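# Slide the curved support out from under the arch

## Task

Get the curved wooden centering support out from beneath the arch. When finished, the arch must still be standing with none of its blocks moved from where they were. Any number of the four arms may be used.

## Robot and tools

ROBOTS. Four identical i2rt Big YAM arms: arm1, arm2, arm3, arm4. Each has six revolute joints, a two-finger gripper and a camera on the wrist. The hand reaches about 1.0 m from the joint-1 axis. Foot (base_link) positions in the scene frame, each foot facing along its own +x: arm1 (+0.650, -0.006, +0.794), facing +x. arm2 (+0.000, +0.656, +0.746), facing -y. arm3 (-0.649, +0.006, +0.801), facing -x. arm4 (-0.003, -0.653, +0.754), facing +y. The table surface under the arms is at z=+0.720. Fixed room cameras: cam_back, cam_front, cam_top. Wrist cameras: arm1_cam_wrist to arm4_cam_wrist, each riding above the hand and looking toward the fingertips.

FRAME. A single scene frame is used for all poses: origin on the floor, +z up, distances in metres, orientation as a unit quaternion in w,x,y,z order. The 'hand' point lies between the finger pads, roughly 1 cm behind the tips. The fingers point along the hand's +z axis and close along its y axis. hand_target is where the hand would be at the joint targets currently held; a loaded hand may sit short of it, and printed positions get less accurate at long reach.

move. Arguments: arm1, arm2, arm3, arm4 (each optional, one object per robot) and cameras. An arm left out receives nothing new and keeps pursuing its previous command. Inside an arm's object:
- joints: absolute targets keyed by name. joint1_rad -2.879..2.879 (rotation about the foot, positive counter-clockwise seen from above, 0 = along the foot's +x). joint2_rad 0..3.141 (shoulder; 0 = upper arm pointing back, positive raises it then brings it forward). joint3_rad 0..3.019 (elbow; 0 = folded, positive opens). joint4_rad -1.692..1.57 (hand pitch, positive tips fingers up). joint5_rad -1.57..1.57 (sideways swing, positive to the arm's right). joint6_rad -2.094..2.094 (roll, positive clockwise viewed from behind the hand). gripper_m 0..0.093, the fingertip gap in metres. Joints in radians.
- target: one list of seven numbers [x, y, z, qw, qx, qy, qz], an absolute hand pose in the scene frame (metres plus quaternion), in the same form as the printed 'hand' line. The hand travels in a straight line from its current hand_target to it. When target is given, joints may contain only gripper_m.
- speed: top speed of that straight path, 0.002..0.5 m/s, default 0.25; rotation is capped at twice that value in rad/s. Only allowed together with target.
- min_time_s: 0.1..8 s, the shortest duration for each joint motion of that arm; goes with joints.
All motions in one call start at once. Hand paths within one call finish at the same moment, paced by the slowest; each lasts 0.5..10 s and a call never exceeds 15 s. Per control step the commanded pose is limited to 100 mm and 20 degrees from the measured hand, then solved by damped inverse kinematics; expect centimetre-level misses and overshoot near full stretch. Paths ignore obstacles and other arms. Joints move at different rates, so joint moves can swing the hand widely. An unknown key makes the call invalid; an out-of-range value gets it refused, and a refusal cancels the rest of that reply's move, wait and finished_scene calls. A move with no action returns full state and all images.

RESULTS. 'move: arm1 done; arm2 time_out' lists each moved robot with done or its worst status. joint_status/hand_status words: done; off_target (stopped away, may still push); time_out (each joint keeps a nearby target and keeps pushing; on_its_own lists those not there; send the reported position to relieve it); not_followed, 'joint command not followed' or 'pose unreachable' (a safety check held back the targets, e.g. self- or arm-collision; the robot may keep trying). 'held at' gives a joint's current target. 'as last shown' robots were not commanded; their status reads 'not commanded'. Joint velocities are in rad/s (gripper m/s); 'within noise' means stationary. Joint torques include gravity, with per-unit offset and noise; entries 3 and 4 wrap at ±28 N m. Gripper: closed on nothing reads 0.000..0.003; gripping a rigid part reads up to 0.005 below its width (or up to 0.002 above); command about 0.005 below first-contact width for full force; open well above the reading to release. MOTOR HOT appears near 85 °C; at 100 °C an OVER-TEMPERATURE FAULT drops the arm for 30-60 s or more, with keys marked limit_stop_at_motor_heat (resend those targets afterwards). The images' order follows the 'pictures' line; they can lag the state slightly.

wait: seconds 0..10, optional cameras; commands nothing new, returns state.
zoom_image: camera name and region [x0, y0, x1, y1] in image pixels, origin top-left, at most 504 by 504; only cameras in the latest images.
finished_scene: scene, the current scene's integer number. Irreversible; make no further call in that reply. The goal must hold without the robots. The first scene is practice and may be skipped this way.

CAMERAS. Calibration (OpenCV style, K, distortion, T_world_to_cam) is supplied; fixed cameras may have shifted up to about 2.3 degrees and 9 mm, wrist-camera poses derive from joint readings and inherit their error.

CAUTIONS. The scene keeps running while you think; arms hold their last command. Arms do not stop on contact and can push hard; sustained pushing, holding loads or stretched poses heat motors. Never let two robots press together, including one gripper closing on another's fingers; the collision check may react late and allows fingers, housings and cameras to meet. Avoid jolting the arch blocks, dragging the support against them, dropping the support, releasing it while it moves, or knocking anything off the work area. Loose objects may occasionally receive small external pushes. Move smoothly and economically.

Each tool is called after "Request:" by a JSON object that holds its "api" and its "payload", one argument or row to a line.

## Session

Request:
{"api": "move", "payload": {

}}

Scene clock: 0.00 s.
Joint torques (N m): no reading
Motor temperatures (°C): arm1=[38 34 37 30 33 32 34] | arm2=[37 32 31 34 36 30 31] | arm3=[30 39 35 33 32 33 37] | arm4=[33 33 32 36 36 28 38]
Heat: arm1: hottest joint1_rad 38 °C; arm2: hottest joint1_rad 37 °C; arm3: hottest joint2_rad 39 °C; arm4: hottest gripper 38 °C.
Joint velocities: within noise
arm1.joint_positions: joint1_rad=-0.338 joint2_rad=+0.579 joint3_rad=+1.357 joint4_rad=-1.551 joint5_rad=-0.092 joint6_rad=+0.681 gripper_m=+0.09396
arm1.joint_status: not commanded
arm1.hand: x=+0.4682 y=+0.0429 z=+1.2854 quat_wxyz=(+0.101, +0.807, -0.442, -0.380) (m; scene frame)
arm1.hand_target: x=+0.4697 y=+0.0423 z=+1.2939 quat_wxyz=(+0.102, +0.803, -0.439, -0.390) (m; scene frame)
arm1.hand_status: not commanded
arm2.joint_positions: joint1_rad=-0.491 joint2_rad=+0.571 joint3_rad=+1.396 joint4_rad=-1.145 joint5_rad=+0.158 joint6_rad=+0.378 gripper_m=+0.09396
arm2.joint_status: not commanded
arm2.hand: x=-0.1424 y=+0.4717 z=+1.3418 quat_wxyz=(-0.330, -0.780, -0.216, +0.486) (m; scene frame)
arm2.hand_target: x=-0.1404 y=+0.4751 z=+1.3501 quat_wxyz=(-0.336, -0.774, -0.213, +0.492) (m; scene frame)
arm2.hand_status: not commanded
arm3.joint_positions: joint1_rad=-0.617 joint2_rad=+0.648 joint3_rad=+1.424 joint4_rad=-1.441 joint5_rad=-0.053 joint6_rad=+0.679 gripper_m=+0.09396
arm3.joint_status: not commanded
arm3.hand: x=-0.4492 y=-0.1083 z=+1.3285 quat_wxyz=(-0.435, -0.518, -0.735, -0.041) (m; scene frame)
arm3.hand_target: x=-0.4509 y=-0.1071 z=+1.3401 quat_wxyz=(-0.447, -0.514, -0.731, -0.042) (m; scene frame)
arm3.hand_status: not commanded
arm4.joint_positions: joint1_rad=-0.377 joint2_rad=+0.615 joint3_rad=+1.493 joint4_rad=-1.274 joint5_rad=+0.157 joint6_rad=-0.616 gripper_m=+0.09396
arm4.joint_status: not commanded
arm4.hand: x=+0.0978 y=-0.4603 z=+1.3602 quat_wxyz=(-0.554, +0.623, -0.545, -0.090) (m; scene frame)
arm4.hand_target: x=+0.0963 y=-0.4637 z=+1.3683 quat_wxyz=(-0.562, +0.618, -0.542, -0.093) (m; scene frame)
arm4.hand_status: not commanded
pictures: arm1_cam_wrist, arm2_cam_wrist, arm3_cam_wrist, arm4_cam_wrist, cam_back, cam_front, cam_top

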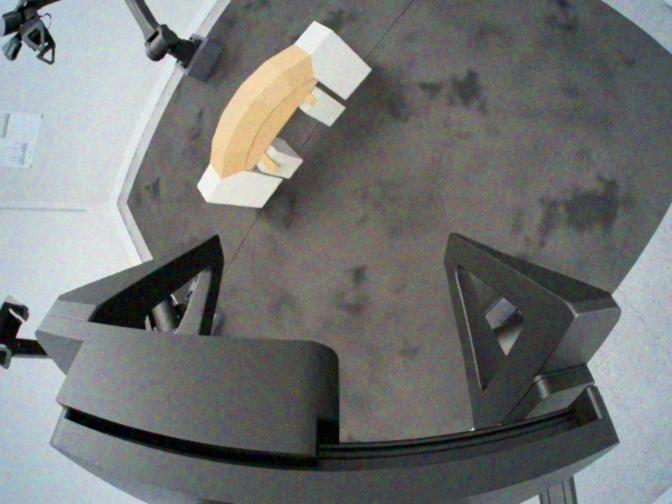

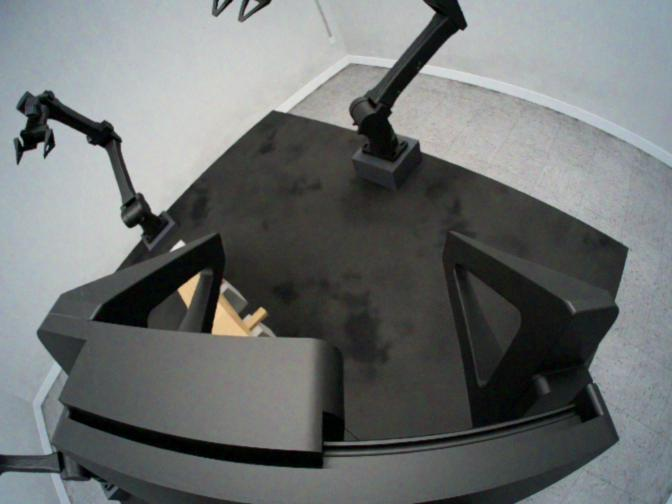

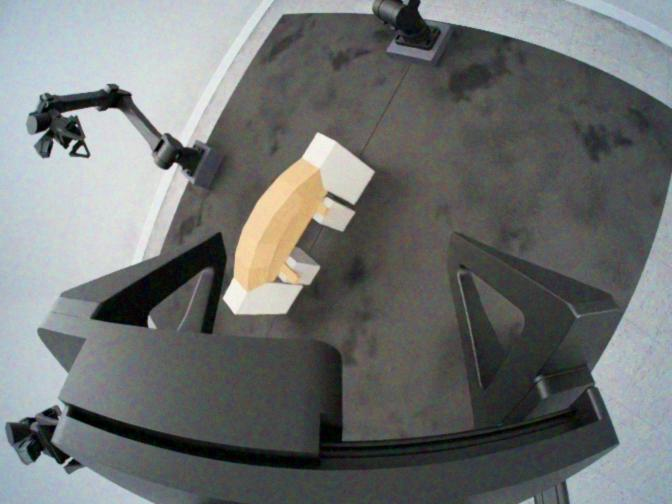

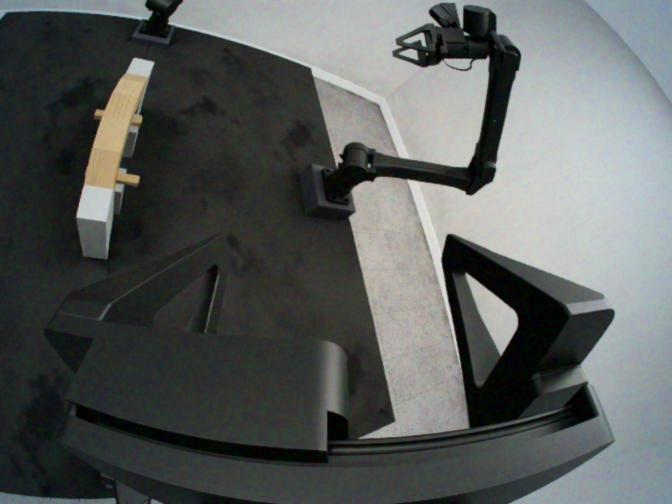

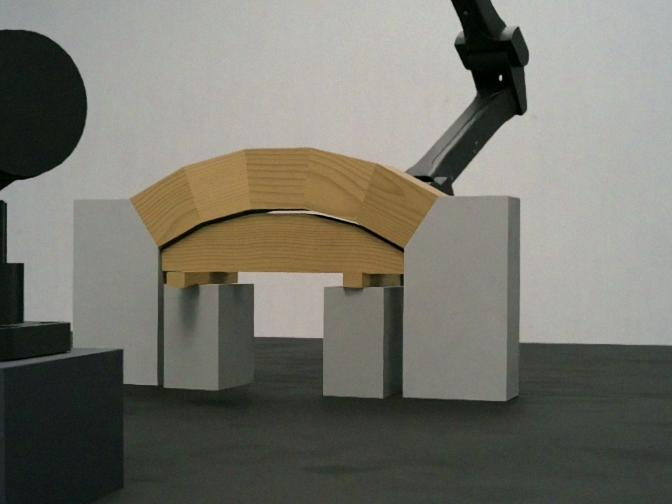

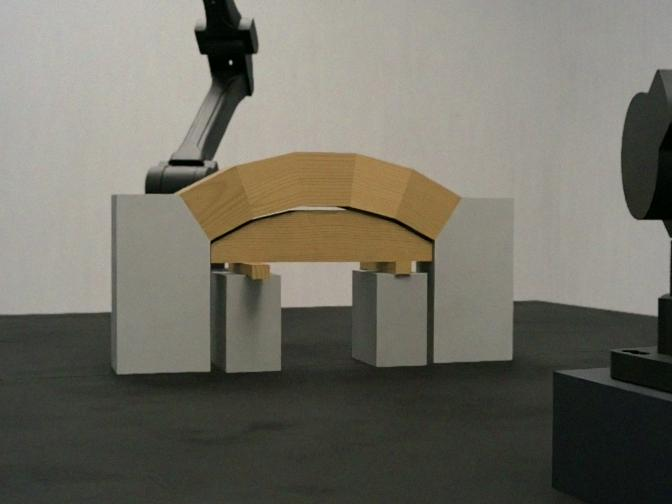

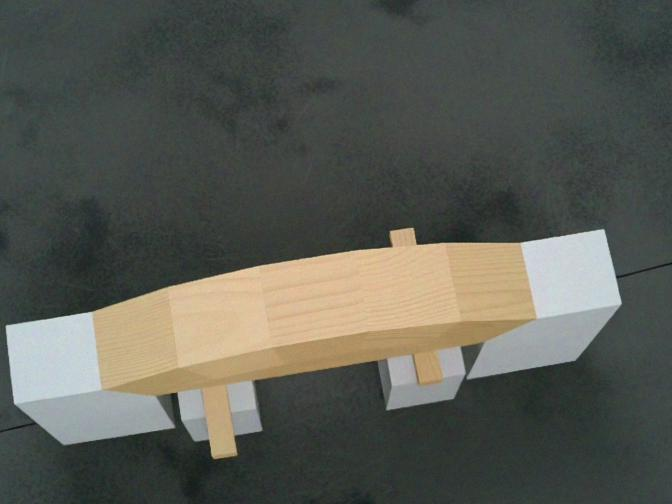

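Request:
{"api": "zoom_image", "payload": {
  "camera": "cam_back",
  "region": [130, 130, 460, 410]
}}

Request:
{"api": "zoom_image", "payload": {
  "camera": "cam_front",
  "region": [160, 130, 480, 390]
}}

Request:
{"api": "zoom_image", "payload": {
  "camera": "cam_top",
  "region": [100, 200, 560, 480]
}}

Scaled by 1.527 from the camera's 672x504 image, which has a finer 960x720 frame.

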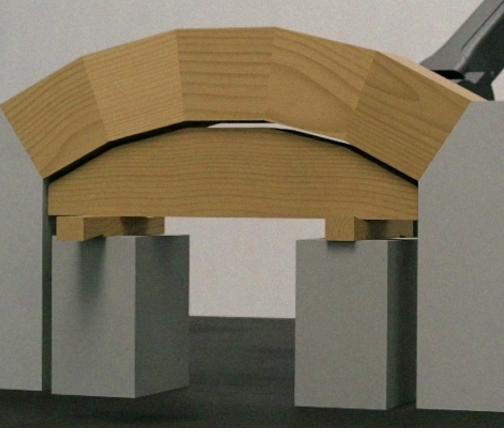

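Scaled by 1.575 from the camera's 672x504 image, which has a finer 960x720 frame.

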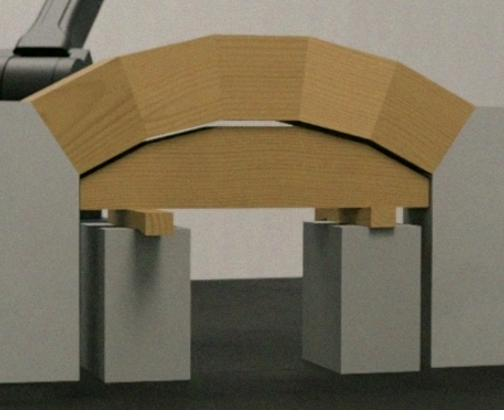

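Scaled by 1.096 from the camera's 672x504 image, which has a finer 960x720 frame.

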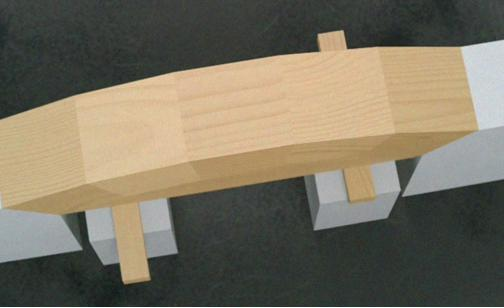

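Request:
{"api": "move", "payload": {
  "arm3": {"target": [-0.26, 0.02, 0.9, 0.7066, 0.0276, 0.7066, -0.0276], "speed": 0.15, "joints": {"gripper_m": 0.04}},
  "arm1": {"target": [0.27, -0.02, 0.9, 0.0276, -0.7066, 0.0276, 0.7066], "speed": 0.15, "joints": {"gripper_m": 0.04}},
  "cameras": ["arm1_cam_wrist", "arm3_cam_wrist"]
}}

Scene clock: 9.30 s.
Joint torques (N m): arm1=[-1.49 -4.25 1.36 3.54 -0.11 -0.24] | arm2=[1.2 3.72 9.51 2.47 0.11 -0.02] | arm3=[0.32 -5.66 2.74 2.26 -0.02 -0.08] | arm4=[-1.44 4.6 8.29 2.29 0.05 0.1]
Motor temperatures (°C): arm1=[38 34 38 30 33 32 34] | arm2=[36 32 32 34 36 29 31] | arm3=[30 39 38 33 32 33 37] | arm4=[33 33 33 36 36 28 38]
Heat: arm1: hottest joint1_rad 38 °C; arm2: hottest joint1_rad 36 °C; arm3: hottest joint2_rad 39 °C; arm4: hottest gripper 38 °C.
move: arm1 off_target; arm3 off_target
Joint velocities: within noise
arm1.joint_positions: joint1_rad=+0.171 joint2_rad=+1.716 joint3_rad=+0.116 joint4_rad=+1.561 joint5_rad=+0.213 joint6_rad=+0.025 gripper_m=+0.04011
arm1.joint_status: all done
arm1.hand: x=+0.2729 y=-0.0250 z=+0.8995 quat_wxyz=(-0.021, +0.718, -0.027, -0.695) (m; scene frame)
arm1.hand_target: x=+0.2699 y=-0.0200 z=+0.9004 quat_wxyz=(-0.028, +0.714, -0.028, -0.699) (m; scene frame)
arm1.hand_status: off_target (0.006 m and 2.1 deg from the pose sent, 0.438 m and 64.0 deg at the start; a joint's target at an end of its range on 22 of 148 steps)
arm2, arm4: as last shown
arm3.joint_positions: joint1_rad=+0.084 joint2_rad=+1.719 joint3_rad=+0.129 joint4_rad=+1.535 joint5_rad=+0.212 joint6_rad=+0.025 gripper_m=+0.04009
arm3.joint_status: all done
arm3.hand: x=-0.2653 y=+0.0163 z=+0.8978 quat_wxyz=(-0.685, -0.035, -0.727, +0.029) (m; scene frame)
arm3.hand_target: x=-0.2599 y=+0.0200 z=+0.9005 quat_wxyz=(-0.692, -0.029, -0.721, +0.028) (m; scene frame)
arm3.hand_status: off_target (0.007 m and 3.5 deg from the pose sent, 0.486 m and 65.7 deg at the start; a joint's target at an end of its range on 27 of 148 steps)
pictures: arm1_cam_wrist, arm3_cam_wrist
camera_calibration:
arm1_cam_wrist: T_world_to_cam=[[0.081382, 0.996658, -0.0070796, 0.00795815], [0.605596, -0.055089, -0.793863, 0.550584], [-0.7916, 0.0603188, -0.608055, 0.892198], [0, 0, 0, 1]] pos_world=[0.372184, -0.0314167, 0.97965]
arm3_cam_wrist: T_world_to_cam=[[-0.0772312, -0.99694, -0.0121172, 0.00746798], [-0.653273, 0.0597816, -0.754758, 0.505276], [0.753173, -0.0503751, -0.655891, 0.9173], [0, 0, 0, 1]] pos_world=[-0.360225, 0.0234479, 0.983101]

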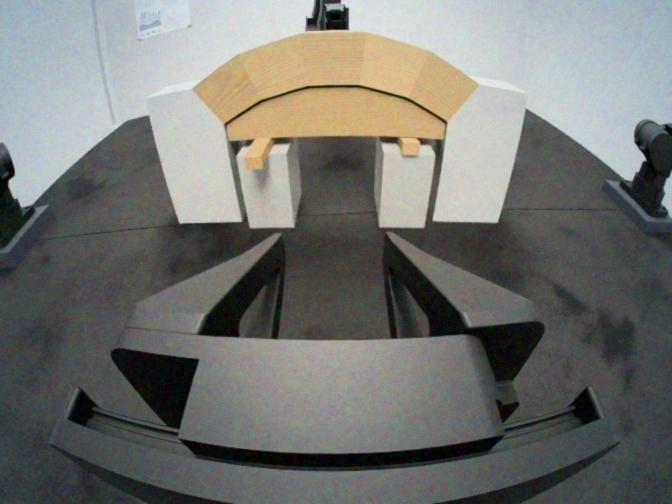

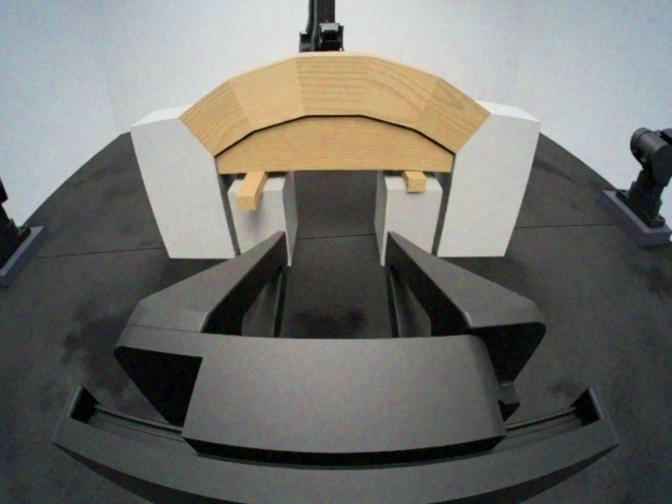

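Request:
{"api": "zoom_image", "payload": {
  "camera": "arm3_cam_wrist",
  "region": [170, 40, 500, 280]
}}

Request:
{"api": "zoom_image", "payload": {
  "camera": "arm1_cam_wrist",
  "region": [180, 20, 500, 240]
}}

Scaled by 1.527 from the camera's 672x504 image, which has a finer 960x720 frame.

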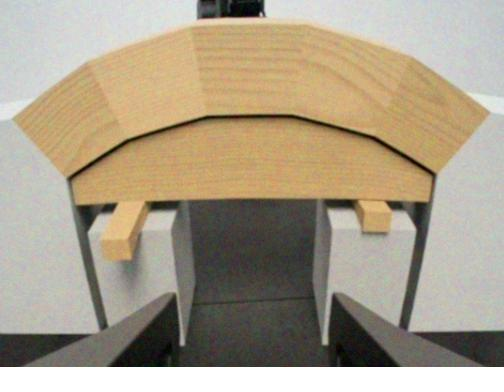

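Scaled by 1.575 from the camera's 672x504 image, which has a finer 960x720 frame.

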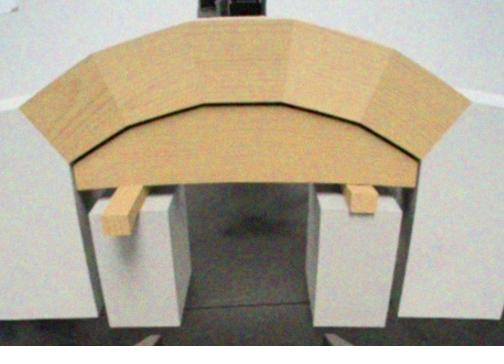

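Request:
{"api": "move", "payload": {
  "arm1": {"target": [0.14, -0.0144, 0.838, 0.0276, -0.7066, 0.0276, 0.7066], "speed": 0.12, "joints": {"gripper_m": 0.05}},
  "arm3": {"target": [-0.16, 0.0095, 0.855, 0.519, -0.480, 0.519, 0.480], "speed": 0.12, "joints": {"gripper_m": 0.093}},
  "cameras": ["arm1_cam_wrist", "arm3_cam_wrist", "cam_front", "cam_back", "cam_top"]
}}

Scene clock: 21.10 s.
Joint torques (N m): arm1=[-1.73 -9.47 2.17 3.33 -0.12 -0.23] | arm2=[1.08 3.9 9.5 2.43 0.08 -0.02] | arm3=[0.03 -13.04 6.15 0.32 0.02 0.16] | arm4=[-1.26 4.37 8.36 2.25 0.04 0.07]
Motor temperatures (°C): arm1=[38 34 37 31 32 32 34] | arm2=[36 32 33 34 35 29 30] | arm3=[30 39 37 33 32 33 37] | arm4=[33 33 33 36 35 28 38]
Heat: arm1: hottest joint1_rad 38 °C; arm2: hottest joint1_rad 36 °C; arm3: hottest joint2_rad 39 °C; arm4: hottest gripper 38 °C.
move: arm1 done; arm3 off_target
Joint velocities: within noise
arm1.joint_positions: joint1_rad=+0.106 joint2_rad=+2.064 joint3_rad=+0.490 joint4_rad=+1.561 joint5_rad=+0.147 joint6_rad=+0.020 gripper_m=+0.04989
arm1.joint_status: all done
arm1.hand: x=+0.1441 y=-0.0216 z=+0.8427 quat_wxyz=(-0.020, +0.709, -0.027, -0.704) (m; scene frame)
arm1.hand_target: x=+0.1402 y=-0.0145 z=+0.8380 quat_wxyz=(-0.028, +0.707, -0.028, -0.706) (m; scene frame)
arm1.hand_status: done (0.010 m and 1.0 deg from the pose sent, 0.147 m and 2.1 deg at the start; a joint's target at an end of its range on 185 of 213 steps)
arm2, arm4: as last shown
arm3.joint_positions: joint1_rad=-0.397 joint2_rad=+2.082 joint3_rad=+0.798 joint4_rad=+1.317 joint5_rad=-1.566 joint6_rad=+0.013 gripper_m=+0.09291
arm3.joint_status: all done
arm3.hand: x=-0.1671 y=+0.0109 z=+0.8608 quat_wxyz=(-0.583, +0.408, -0.582, -0.395) (m; scene frame)
arm3.hand_target: x=-0.1601 y=+0.0101 z=+0.8550 quat_wxyz=(-0.579, +0.406, -0.583, -0.401) (m; scene frame)
arm3.hand_status: off_target (0.009 m and 16.4 deg from the pose sent, 0.114 m and 90.8 deg at the start; a joint's target at an end of its range on 103 of 213 steps)
pictures: arm1_cam_wrist, arm3_cam_wrist, cam_back, cam_front, cam_top
camera_calibration:
arm1_cam_wrist: T_world_to_cam=[[0.0796563, 0.996779, -0.00927767, 0.0167055], [0.585199, -0.0542959, -0.80907, 0.599397], [-0.806968, 0.0590183, -0.587639, 0.740548], [0, 0, 0, 1]] pos_world=[0.245501, -0.0278127, 0.920284]
arm3_cam_wrist: T_world_to_cam=[[0.939378, -0.342721, 0.0105507, 0.152479], [-0.203535, -0.58211, -0.787224, 0.651902], [0.27594, 0.737353, -0.616577, 0.696603], [0, 0, 0, 1]] pos_world=[-0.202771, -0.0819059, 0.941094]

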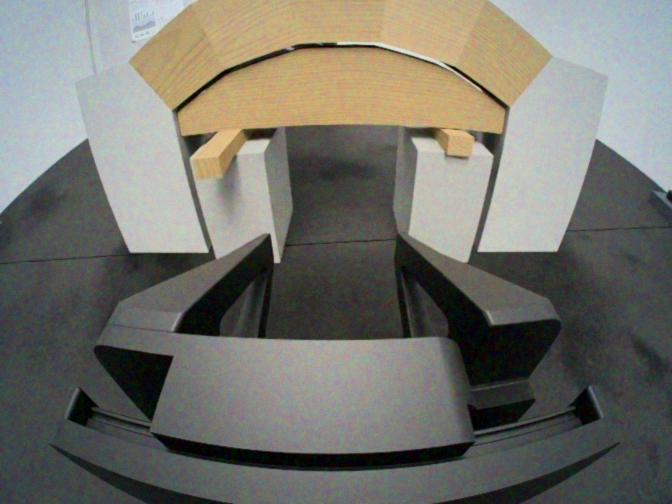

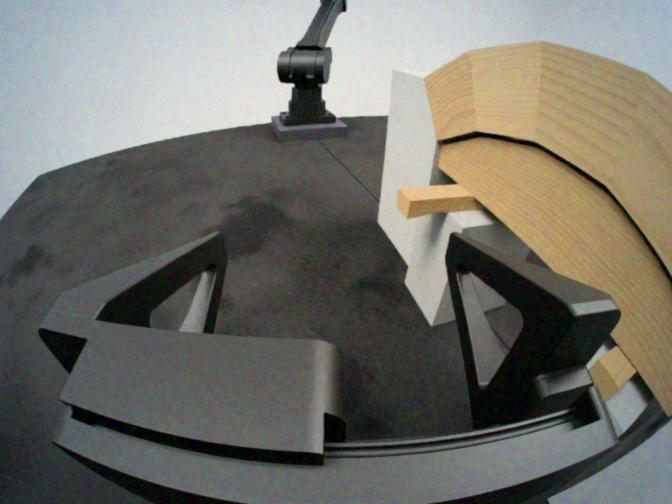

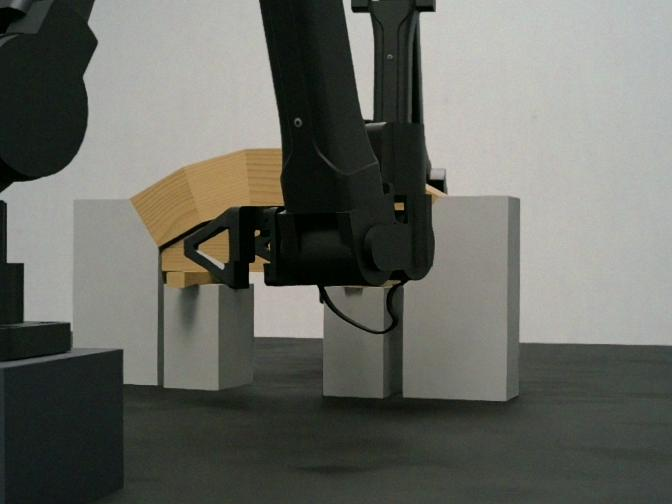

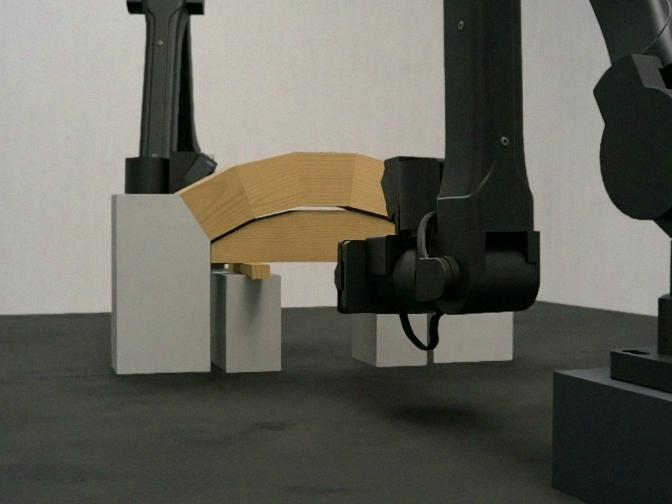

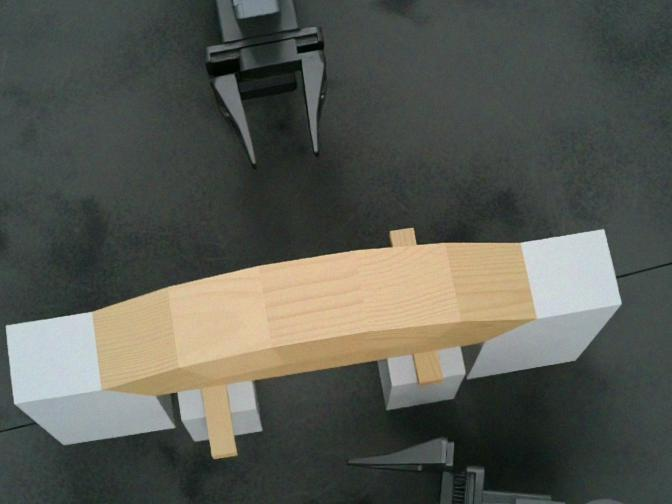

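Request:
{"api": "move", "payload": {
  "arm3": {"joints": {"joint1_rad": 0.084, "joint2_rad": 1.72, "joint3_rad": 0.15, "joint4_rad": 1.53, "joint5_rad": 0.2, "joint6_rad": 1.57}, "min_time_s": 3},
  "arm1": {"target": [0.1, -0.006, 0.835, 0.0276, -0.7066, 0.0276, 0.7066], "speed": 0.08},
  "cameras": ["arm1_cam_wrist", "arm3_cam_wrist", "cam_top", "cam_front"]
}}

Scene clock: 25.93 s.
Joint torques (N m): arm1=[-1.55 -10.46 3.06 1.7 -0.11 -0.22] | arm2=[1.14 3.84 9.54 2.43 0.11 -0.03] | arm3=[0.73 -9.05 1.03 2.25 0.29 0.11] | arm4=[-1.32 4.42 8.24 2.36 0.06 0.03]
Motor temperatures (°C): arm1=[37 34 37 31 32 31 33] | arm2=[36 32 33 34 35 29 30] | arm3=[30 40 37 33 32 32 37] | arm4=[33 33 34 36 35 28 38]
Heat: arm1: hottest joint1_rad 37 °C; arm2: hottest joint1_rad 36 °C; arm3: hottest joint2_rad 40 °C; arm4: hottest gripper 38 °C.
move: arm1 off_target; arm3 done
Joint velocities: within noise
arm1.joint_positions: joint1_rad=+0.076 joint2_rad=+2.079 joint3_rad=+0.592 joint4_rad=+1.508 joint5_rad=+0.117 joint6_rad=+0.020 gripper_m=+0.04989
arm1.joint_status: not commanded
arm1.hand: x=+0.1060 y=-0.0134 z=+0.8489 quat_wxyz=(-0.019, +0.698, -0.028, -0.716) (m; scene frame)
arm1.hand_target: x=+0.1007 y=-0.0060 z=+0.8353 quat_wxyz=(-0.027, +0.707, -0.028, -0.707) (m; scene frame)
arm1.hand_status: off_target (0.017 m and 1.8 deg from the pose sent, 0.047 m and 1.0 deg at the start)
arm2, arm4: as last shown
arm3.joint_positions: joint1_rad=+0.073 joint2_rad=+1.737 joint3_rad=+0.156 joint4_rad=+1.509 joint5_rad=+0.197 joint6_rad=+1.559 gripper_m=+0.09292
arm3.joint_status: all done
arm3.hand: x=-0.2556 y=+0.0157 z=+0.8908 quat_wxyz=(-0.508, -0.533, -0.505, -0.450) (m; scene frame)
arm3.hand_target: x=-0.2569 y=+0.0193 z=+0.9011 quat_wxyz=(-0.511, -0.527, -0.495, -0.465) (m; scene frame)
arm3.hand_status: not commanded
pictures: arm1_cam_wrist, arm3_cam_wrist, cam_front, cam_top
camera_calibration:
arm1_cam_wrist: T_world_to_cam=[[0.0797642, 0.996715, -0.0140387, 0.0156718], [0.557755, -0.0562992, -0.828094, 0.646286], [-0.826164, 0.0582221, -0.560414, 0.691798], [0, 0, 0, 1]] pos_world=[0.209819, -0.0195129, 0.923098]
arm3_cam_wrist: T_world_to_cam=[[-0.0665041, -0.0230309, -0.99752, 0.872821], [-0.539578, 0.841773, 0.0165383, -0.163924], [0.839305, 0.53934, -0.0684083, 0.394772], [0, 0, 0, 1]] pos_world=[-0.361738, -0.0548273, 0.900373]

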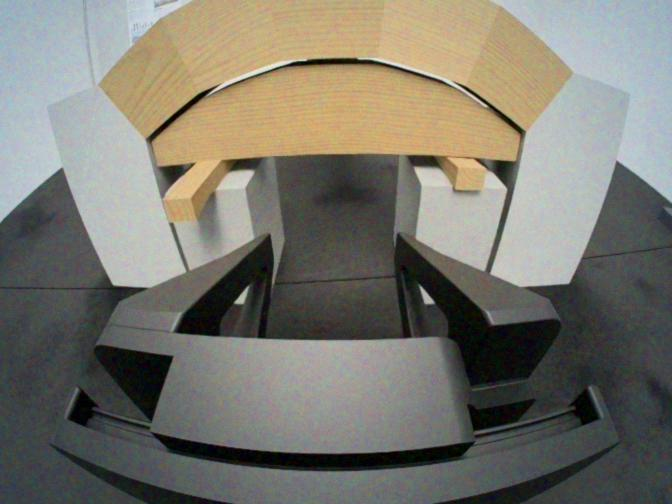

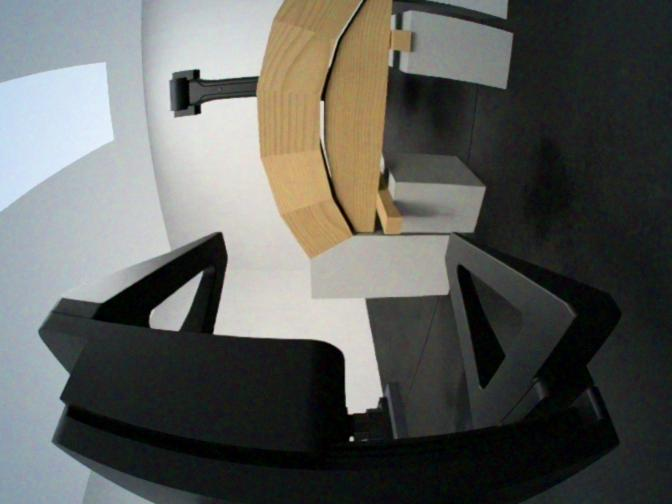

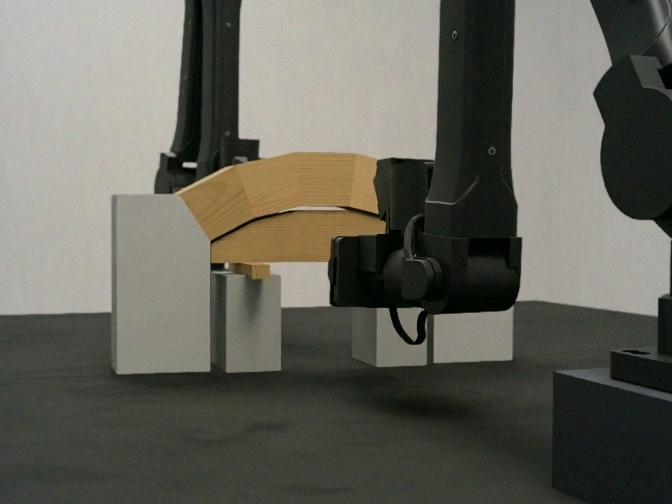

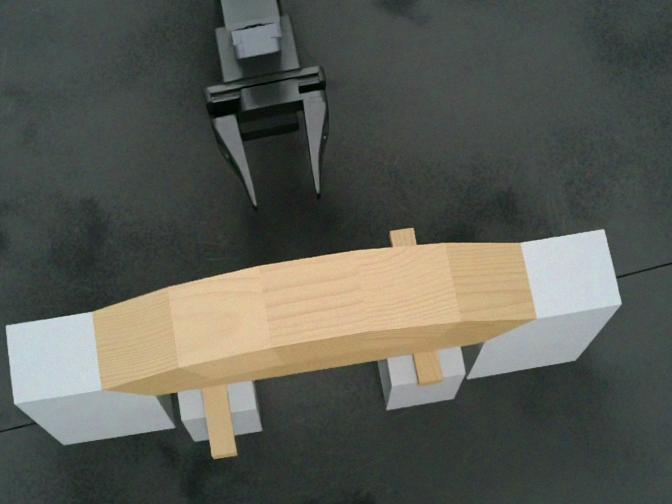

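Request:
{"api": "move", "payload": {
  "arm1": {"target": [0.045, -0.001, 0.862, 0.0276, -0.7066, 0.0276, 0.7066], "speed": 0.06},
  "cameras": ["arm1_cam_wrist", "cam_top", "cam_front"]
}}

Request:
{"api": "zoom_image", "payload": {
  "camera": "arm1_cam_wrist",
  "region": [90, 40, 580, 280]
}}

Scene clock: 29.70 s.
Joint torques (N m): arm1=[-1.61 -15.44 4.46 1.73 -0.11 -0.21] | arm2=[1.14 3.96 9.48 2.5 0.09 -0.02] | arm3=[0.56 -8.88 0.99 2.25 0.28 0.1] | arm4=[-1.38 4.37 8.18 2.26 0.05 0.05]
Motor temperatures (°C): arm1=[37 34 37 31 32 31 33] | arm2=[36 32 34 34 35 29 30] | arm3=[30 40 37 33 32 32 37] | arm4=[33 33 34 36 35 28 37]
Heat: arm1: hottest joint1_rad 37 °C; arm2: hottest joint1_rad 36 °C; arm3: hottest joint2_rad 40 °C; arm4: hottest gripper 37 °C.
move: arm1 off_target
Joint velocities: within noise
arm1.joint_positions: joint1_rad=+0.060 joint2_rad=+2.065 joint3_rad=+0.722 joint4_rad=+1.315 joint5_rad=+0.101 joint6_rad=+0.019 gripper_m=+0.04989
arm1.joint_status: not commanded
arm1.hand: x=+0.0560 y=-0.0092 z=+0.8488 quat_wxyz=(-0.020, +0.715, -0.027, -0.698) (m; scene frame)
arm1.hand_target: x=+0.0455 y=-0.0010 z=+0.8624 quat_wxyz=(-0.028, +0.706, -0.028, -0.707) (m; scene frame)
arm1.hand_status: off_target (0.019 m and 1.6 deg from the pose sent, 0.064 m and 1.8 deg at the start)
arm2, arm3, arm4: as last shown
arm3.hand: x=-0.2556 y=+0.0157 z=+0.8908 quat_wxyz=(-0.508, -0.533, -0.505, -0.451) (m; scene frame)
pictures: arm1_cam_wrist, cam_front, cam_top
camera_calibration:
arm1_cam_wrist: T_world_to_cam=[[0.080333, 0.996742, -0.00725147, 0.00975398], [0.597778, -0.0539972, -0.799841, 0.648121], [-0.797627, 0.0599188, -0.600168, 0.682409], [0, 0, 0, 1]] pos_world=[0.156091, -0.0156146, 0.928024]

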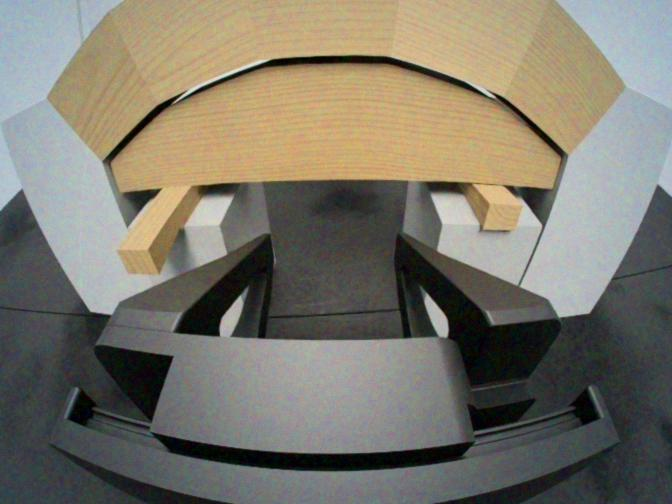

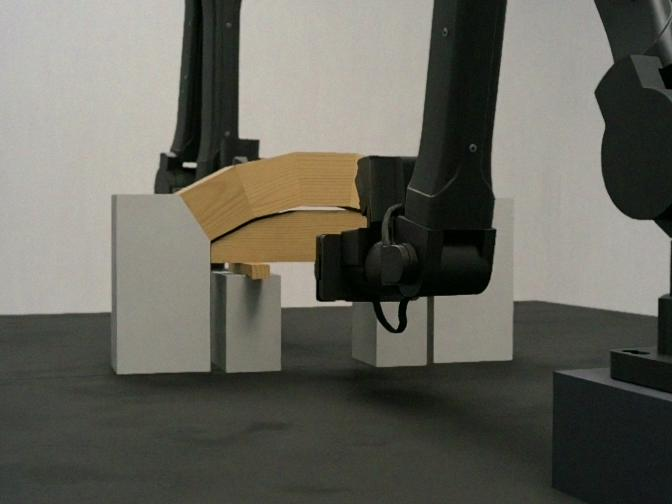

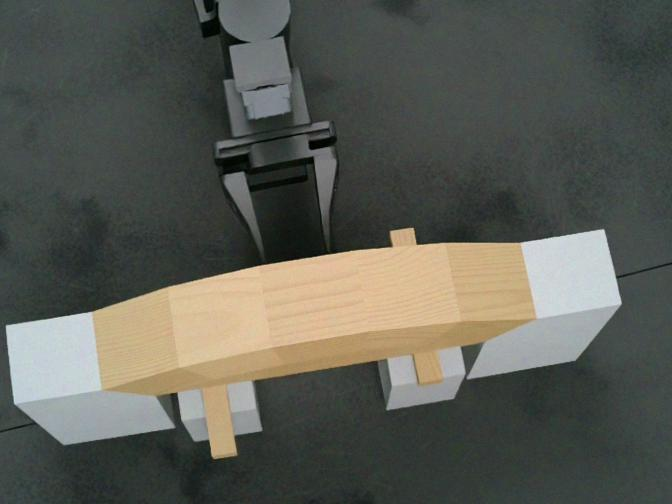

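Scaled by 1.029 from the camera's 672x504 image, which has a finer 960x720 frame.

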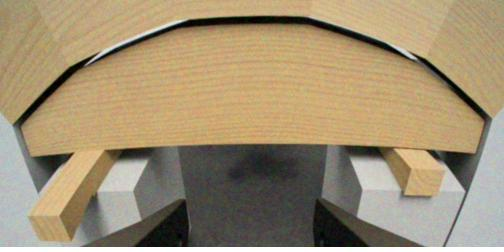

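Request:
{"api": "move", "payload": {
  "arm1": {"target": [0.045, -0.002, 0.892, 0.0276, -0.7066, 0.0276, 0.7066], "speed": 0.06},
  "arm3": {"target": [-0.15, 0.012, 0.885, -0.511, -0.527, -0.495, -0.465], "speed": 0.08},
  "cameras": ["arm1_cam_wrist", "arm3_cam_wrist", "cam_front", "cam_back"]
}}

Scene clock: 32.23 s.
Joint torques (N m): arm1=[-1.67 -15.21 4.33 1.77 -0.06 -0.21] | arm2=[1.03 3.84 9.44 2.51 0.1 -0.03] | arm3=[-1.03 -9.11 5.08 1.02 -0.02 0.08] | arm4=[-1.2 4.89 8.35 2.36 0.08 0.07]
Motor temperatures (°C): arm1=[37 34 37 30 32 31 33] | arm2=[36 32 34 34 35 29 30] | arm3=[30 40 37 33 32 32 37] | arm4=[33 33 34 36 35 28 37]
Heat: arm1: hottest joint1_rad 37 °C; arm2: hottest joint1_rad 36 °C; arm3: hottest joint2_rad 40 °C; arm4: hottest gripper 37 °C.
move: arm1 off_target; arm3 off_target
Joint velocities: within noise
arm1.joint_positions: joint1_rad=+0.060 joint2_rad=+1.975 joint3_rad=+0.722 joint4_rad=+1.234 joint5_rad=+0.101 joint6_rad=+0.019 gripper_m=+0.04989
arm1.joint_status: not commanded
arm1.hand: x=+0.0509 y=-0.0097 z=+0.8808 quat_wxyz=(-0.020, +0.712, -0.027, -0.702) (m; scene frame)
arm1.hand_target: x=+0.0452 y=-0.0021 z=+0.8921 quat_wxyz=(-0.028, +0.706, -0.028, -0.707) (m; scene frame)
arm1.hand_status: off_target (0.015 m and 1.2 deg from the pose sent, 0.045 m and 1.6 deg at the start)
arm2, arm4: as last shown
arm3.joint_positions: joint1_rad=+0.032 joint2_rad=+1.835 joint3_rad=+0.415 joint4_rad=+1.390 joint5_rad=+0.142 joint6_rad=+1.559 gripper_m=+0.09292
arm3.joint_status: not commanded
arm3.hand: x=-0.1582 y=+0.0160 z=+0.8902 quat_wxyz=(-0.513, -0.521, -0.497, -0.467) (m; scene frame)
arm3.hand_target: x=-0.1504 y=+0.0120 z=+0.8850 quat_wxyz=(-0.511, -0.527, -0.495, -0.465) (m; scene frame)
arm3.hand_status: off_target (0.011 m and 0.7 deg from the pose sent, 0.106 m and 2.2 deg at the start)
pictures: arm1_cam_wrist, arm3_cam_wrist, cam_back, cam_front
camera_calibration:
arm1_cam_wrist: T_world_to_cam=[[0.0801398, 0.996749, -0.00832426, 0.01178], [0.590432, -0.0541966, -0.805266, 0.681757], [-0.803099, 0.0596189, -0.592856, 0.691412], [0, 0, 0, 1]] pos_world=[0.151797, -0.0160141, 0.959001]
arm3_cam_wrist: T_world_to_cam=[[-0.0248125, -0.0165083, -0.999556, 0.887046], [-0.551804, 0.833974, -0.0000758445, -0.0986875], [0.833605, 0.551557, -0.0298023, 0.277362], [0, 0, 0, 1]] pos_world=[-0.263657, -0.0560345, 0.894911]

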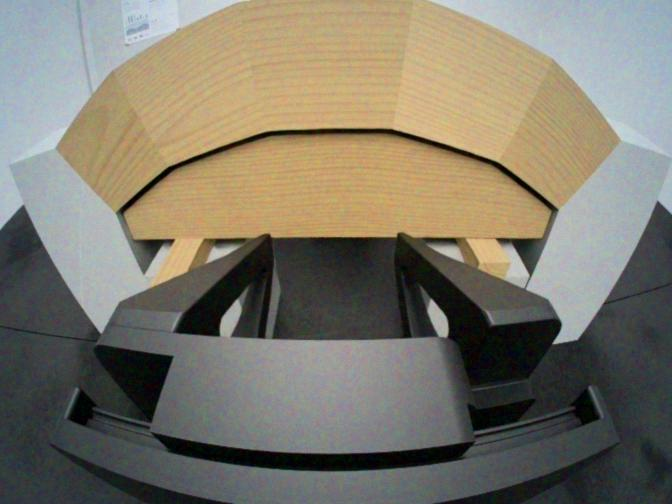

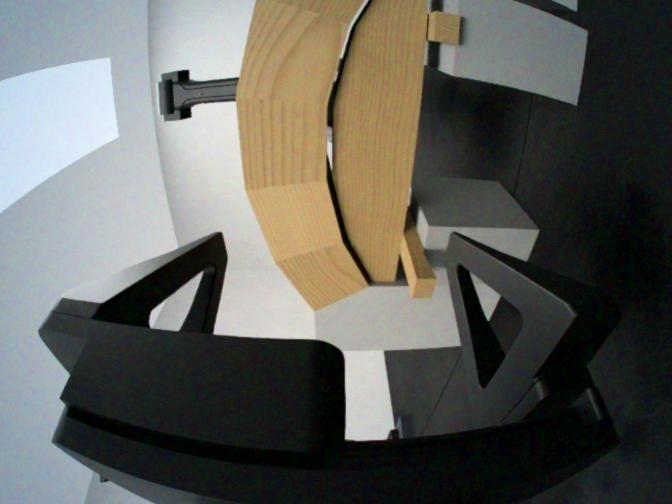

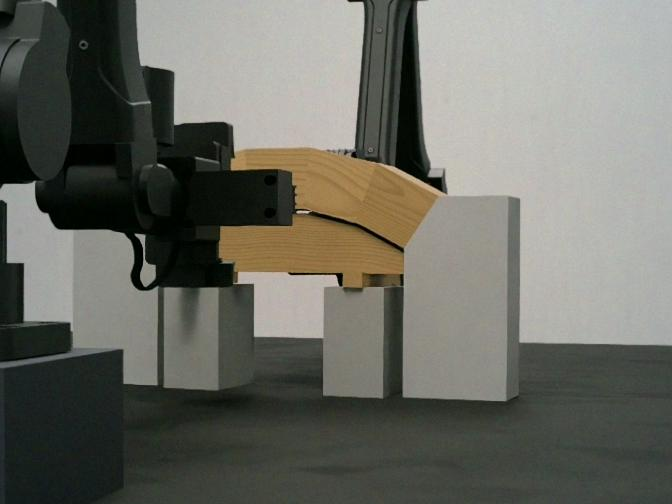

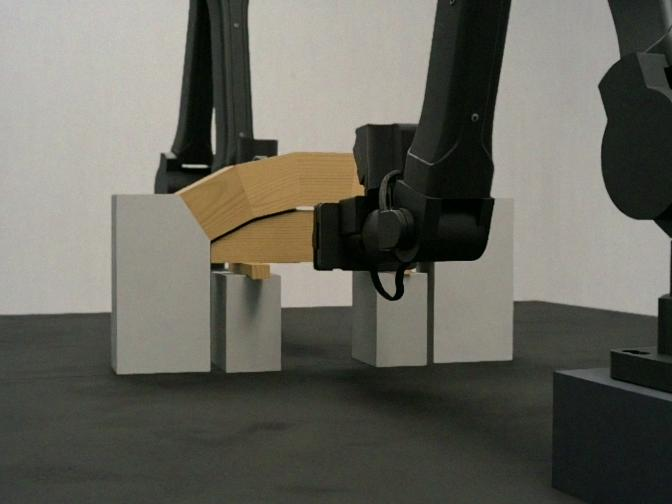

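Request:
{"api": "move", "payload": {
  "arm1": {"target": [0.01, 0.001, 0.891, 0.0276, -0.7066, 0.0276, 0.7066], "speed": 0.04},
  "arm3": {"target": [-0.15, 0.008, 0.858, -0.511, -0.527, -0.495, -0.465], "speed": 0.08},
  "cameras": ["arm1_cam_wrist", "cam_front", "arm3_cam_wrist"]
}}

Request:
{"api": "zoom_image", "payload": {
  "camera": "arm1_cam_wrist",
  "region": [90, 40, 580, 280]
}}

Scene clock: 34.67 s.
Joint torques (N m): arm1=[-1.55 -12.75 6.26 1.7 -0.12 -0.22] | arm2=[1.26 3.72 9.47 2.47 0.1 -0.02] | arm3=[-1.14 -9.82 3.69 2.25 0 0.07] | arm4=[-1.44 4.72 8.36 2.39 0.07 0.1]
Motor temperatures (°C): arm1=[37 34 37 30 32 31 33] | arm2=[36 32 34 33 35 29 30] | arm3=[30 40 37 33 32 32 37] | arm4=[33 33 34 36 35 28 37]
Heat: arm1: hottest joint1_rad 37 °C; arm2: hottest joint1_rad 36 °C; arm3: hottest joint2_rad 40 °C; arm4: hottest gripper 37 °C.
move: arm1 off_target; arm3 done
Joint velocities: within noise
arm1.joint_positions: joint1_rad=+0.053 joint2_rad=+1.975 joint3_rad=+0.803 joint4_rad=+1.176 joint5_rad=+0.094 joint6_rad=+0.019 gripper_m=+0.04989
arm1.joint_status: not commanded
arm1.hand: x=+0.0217 y=-0.0079 z=+0.8976 quat_wxyz=(-0.019, +0.704, -0.027, -0.710) (m; scene frame)
arm1.hand_target: x=+0.0108 y=+0.0011 z=+0.8911 quat_wxyz=(-0.028, +0.707, -0.028, -0.707) (m; scene frame)
arm1.hand_status: off_target (0.016 m and 1.1 deg from the pose sent, 0.044 m and 1.2 deg at the start)
arm2, arm4: as last shown
arm3.joint_positions: joint1_rad=+0.021 joint2_rad=+1.955 joint3_rad=+0.434 joint4_rad=+1.462 joint5_rad=+0.130 joint6_rad=+1.559 gripper_m=+0.09292
arm3.joint_status: not commanded
arm3.hand: x=-0.1563 y=+0.0124 z=+0.8572 quat_wxyz=(-0.506, -0.528, -0.504, -0.459) (m; scene frame)
arm3.hand_target: x=-0.1502 y=+0.0080 z=+0.8581 quat_wxyz=(-0.511, -0.527, -0.495, -0.465) (m; scene frame)
arm3.hand_status: done (0.008 m and 1.4 deg from the pose sent, 0.034 m and 0.7 deg at the start)
pictures: arm1_cam_wrist, arm3_cam_wrist, cam_front
camera_calibration:
arm1_cam_wrist: T_world_to_cam=[[0.0793593, 0.996786, -0.0109461, 0.014857], [0.571604, -0.054499, -0.818718, 0.725147], [-0.816683, 0.058716, -0.574092, 0.661196], [0, 0, 0, 1]] pos_world=[0.124311, -0.0141122, 0.973441]
arm3_cam_wrist: T_world_to_cam=[[-0.0529907, -0.0178693, -0.998435, 0.84866], [-0.551769, 0.833873, 0.0143604, -0.106942], [0.832312, 0.551667, -0.0540472, 0.297421], [0, 0, 0, 1]] pos_world=[-0.261583, -0.059736, 0.864942]

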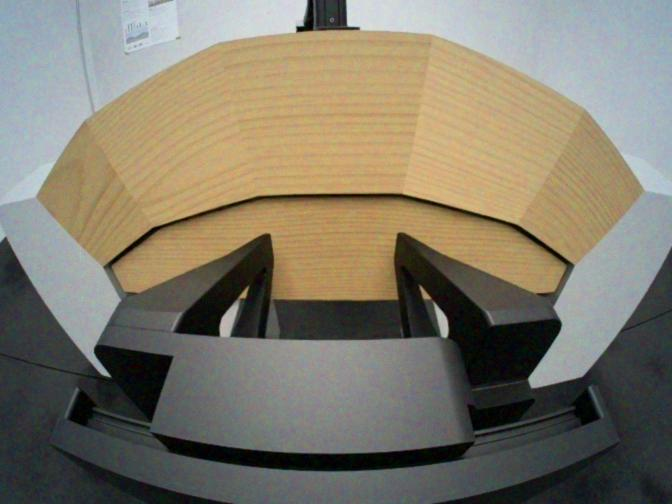

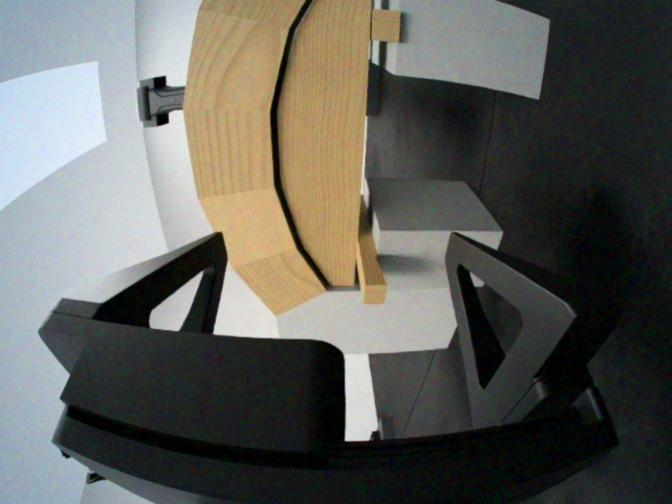

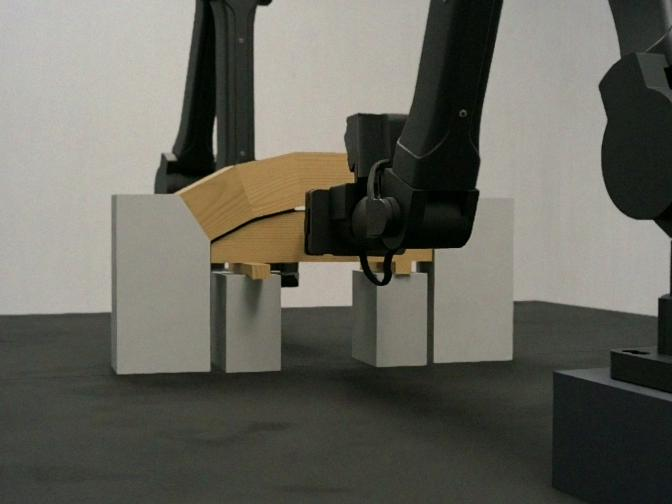

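Scaled by 1.029 from the camera's 672x504 image, which has a finer 960x720 frame.

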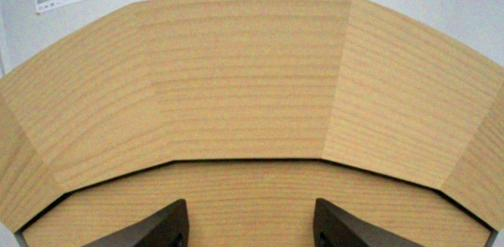

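Request:
{"api": "move", "payload": {
  "arm1": {"target": [0.022, 0.001, 0.872, 0.0276, -0.7066, 0.0276, 0.7066], "speed": 0.04},
  "arm3": {"target": [-0.15, 0.006, 0.866, 0.511, 0.516, 0.495, 0.477], "speed": 0.05},
  "cameras": ["arm1_cam_wrist", "arm3_cam_wrist"]
}}

Scene clock: 36.13 s.
Joint torques (N m): arm1=[-1.67 -12.57 4.03 3.54 -0.08 -0.22] | arm2=[1.38 3.66 9.54 2.44 0.09 -0.01] | arm3=[-1.08 -10.52 3.43 2.26 -0.01 0.05] | arm4=[-1.44 4.66 8.32 2.24 0.02 0.08]
Motor temperatures (°C): arm1=[37 34 37 30 32 31 33] | arm2=[36 32 34 33 35 29 30] | arm3=[30 40 37 33 32 32 37] | arm4=[33 33 34 36 35 28 37]
Heat: arm1: hottest joint1_rad 37 °C; arm2: hottest joint1_rad 36 °C; arm3: hottest joint2_rad 40 °C; arm4: hottest gripper 37 °C.
move: arm1 off_target; arm3 done
Joint velocities: within noise
arm1.joint_positions: joint1_rad=+0.053 joint2_rad=+2.012 joint3_rad=+0.803 joint4_rad=+1.203 joint5_rad=+0.094 joint6_rad=+0.019 gripper_m=+0.04989
arm1.joint_status: not commanded
arm1.hand: x=+0.0230 y=-0.0078 z=+0.8821 quat_wxyz=(-0.020, +0.707, -0.027, -0.707) (m; scene frame)
arm1.hand_target: x=+0.0224 y=+0.0010 z=+0.8721 quat_wxyz=(-0.028, +0.707, -0.028, -0.706) (m; scene frame)
arm1.hand_status: off_target (0.013 m and 0.9 deg from the pose sent, 0.027 m and 1.1 deg at the start)
arm2, arm4: as last shown
arm3.joint_positions: joint1_rad=+0.002 joint2_rad=+1.955 joint3_rad=+0.434 joint4_rad=+1.478 joint5_rad=+0.088 joint6_rad=+1.559 gripper_m=+0.09292
arm3.joint_status: not commanded
arm3.hand: x=-0.1555 y=+0.0104 z=+0.8612 quat_wxyz=(-0.504, -0.519, -0.506, -0.470) (m; scene frame)
arm3.hand_target: x=-0.1501 y=+0.0061 z=+0.8661 quat_wxyz=(-0.511, -0.516, -0.495, -0.477) (m; scene frame)
arm3.hand_status: done (0.009 m and 1.7 deg from the pose sent, 0.013 m and 2.7 deg at the start)
pictures: arm1_cam_wrist, arm3_cam_wrist
camera_calibration:
arm1_cam_wrist: T_world_to_cam=[[0.0795625, 0.99678, -0.010016, 0.0136346], [0.579087, -0.0543962, -0.813449, 0.706976], [-0.811374, 0.0589199, -0.58155, 0.659857], [0, 0, 0, 1]] pos_world=[0.124906, -0.0140126, 0.958965]
arm3_cam_wrist: T_world_to_cam=[[-0.0365105, -0.0158169, -0.999208, 0.855855], [-0.570992, 0.820918, 0.007869, -0.10224], [0.820144, 0.570827, -0.0390034, 0.282962], [0, 0, 0, 1]] pos_world=[-0.2592, -0.0640547, 0.867018]

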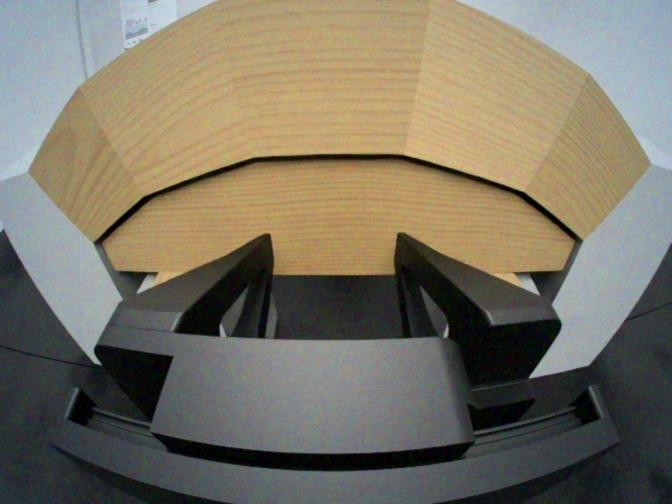

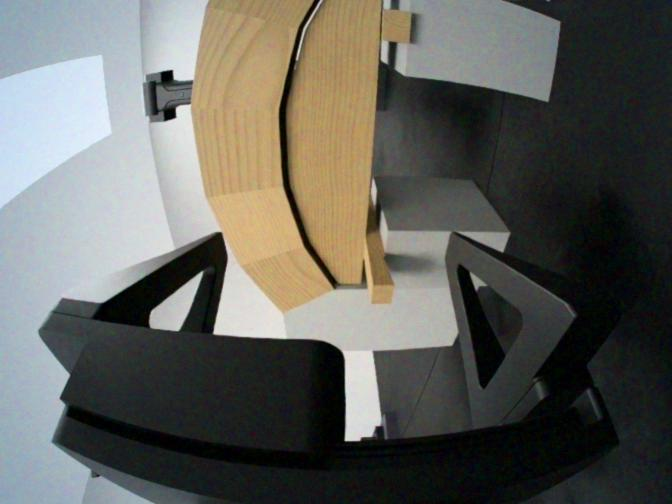

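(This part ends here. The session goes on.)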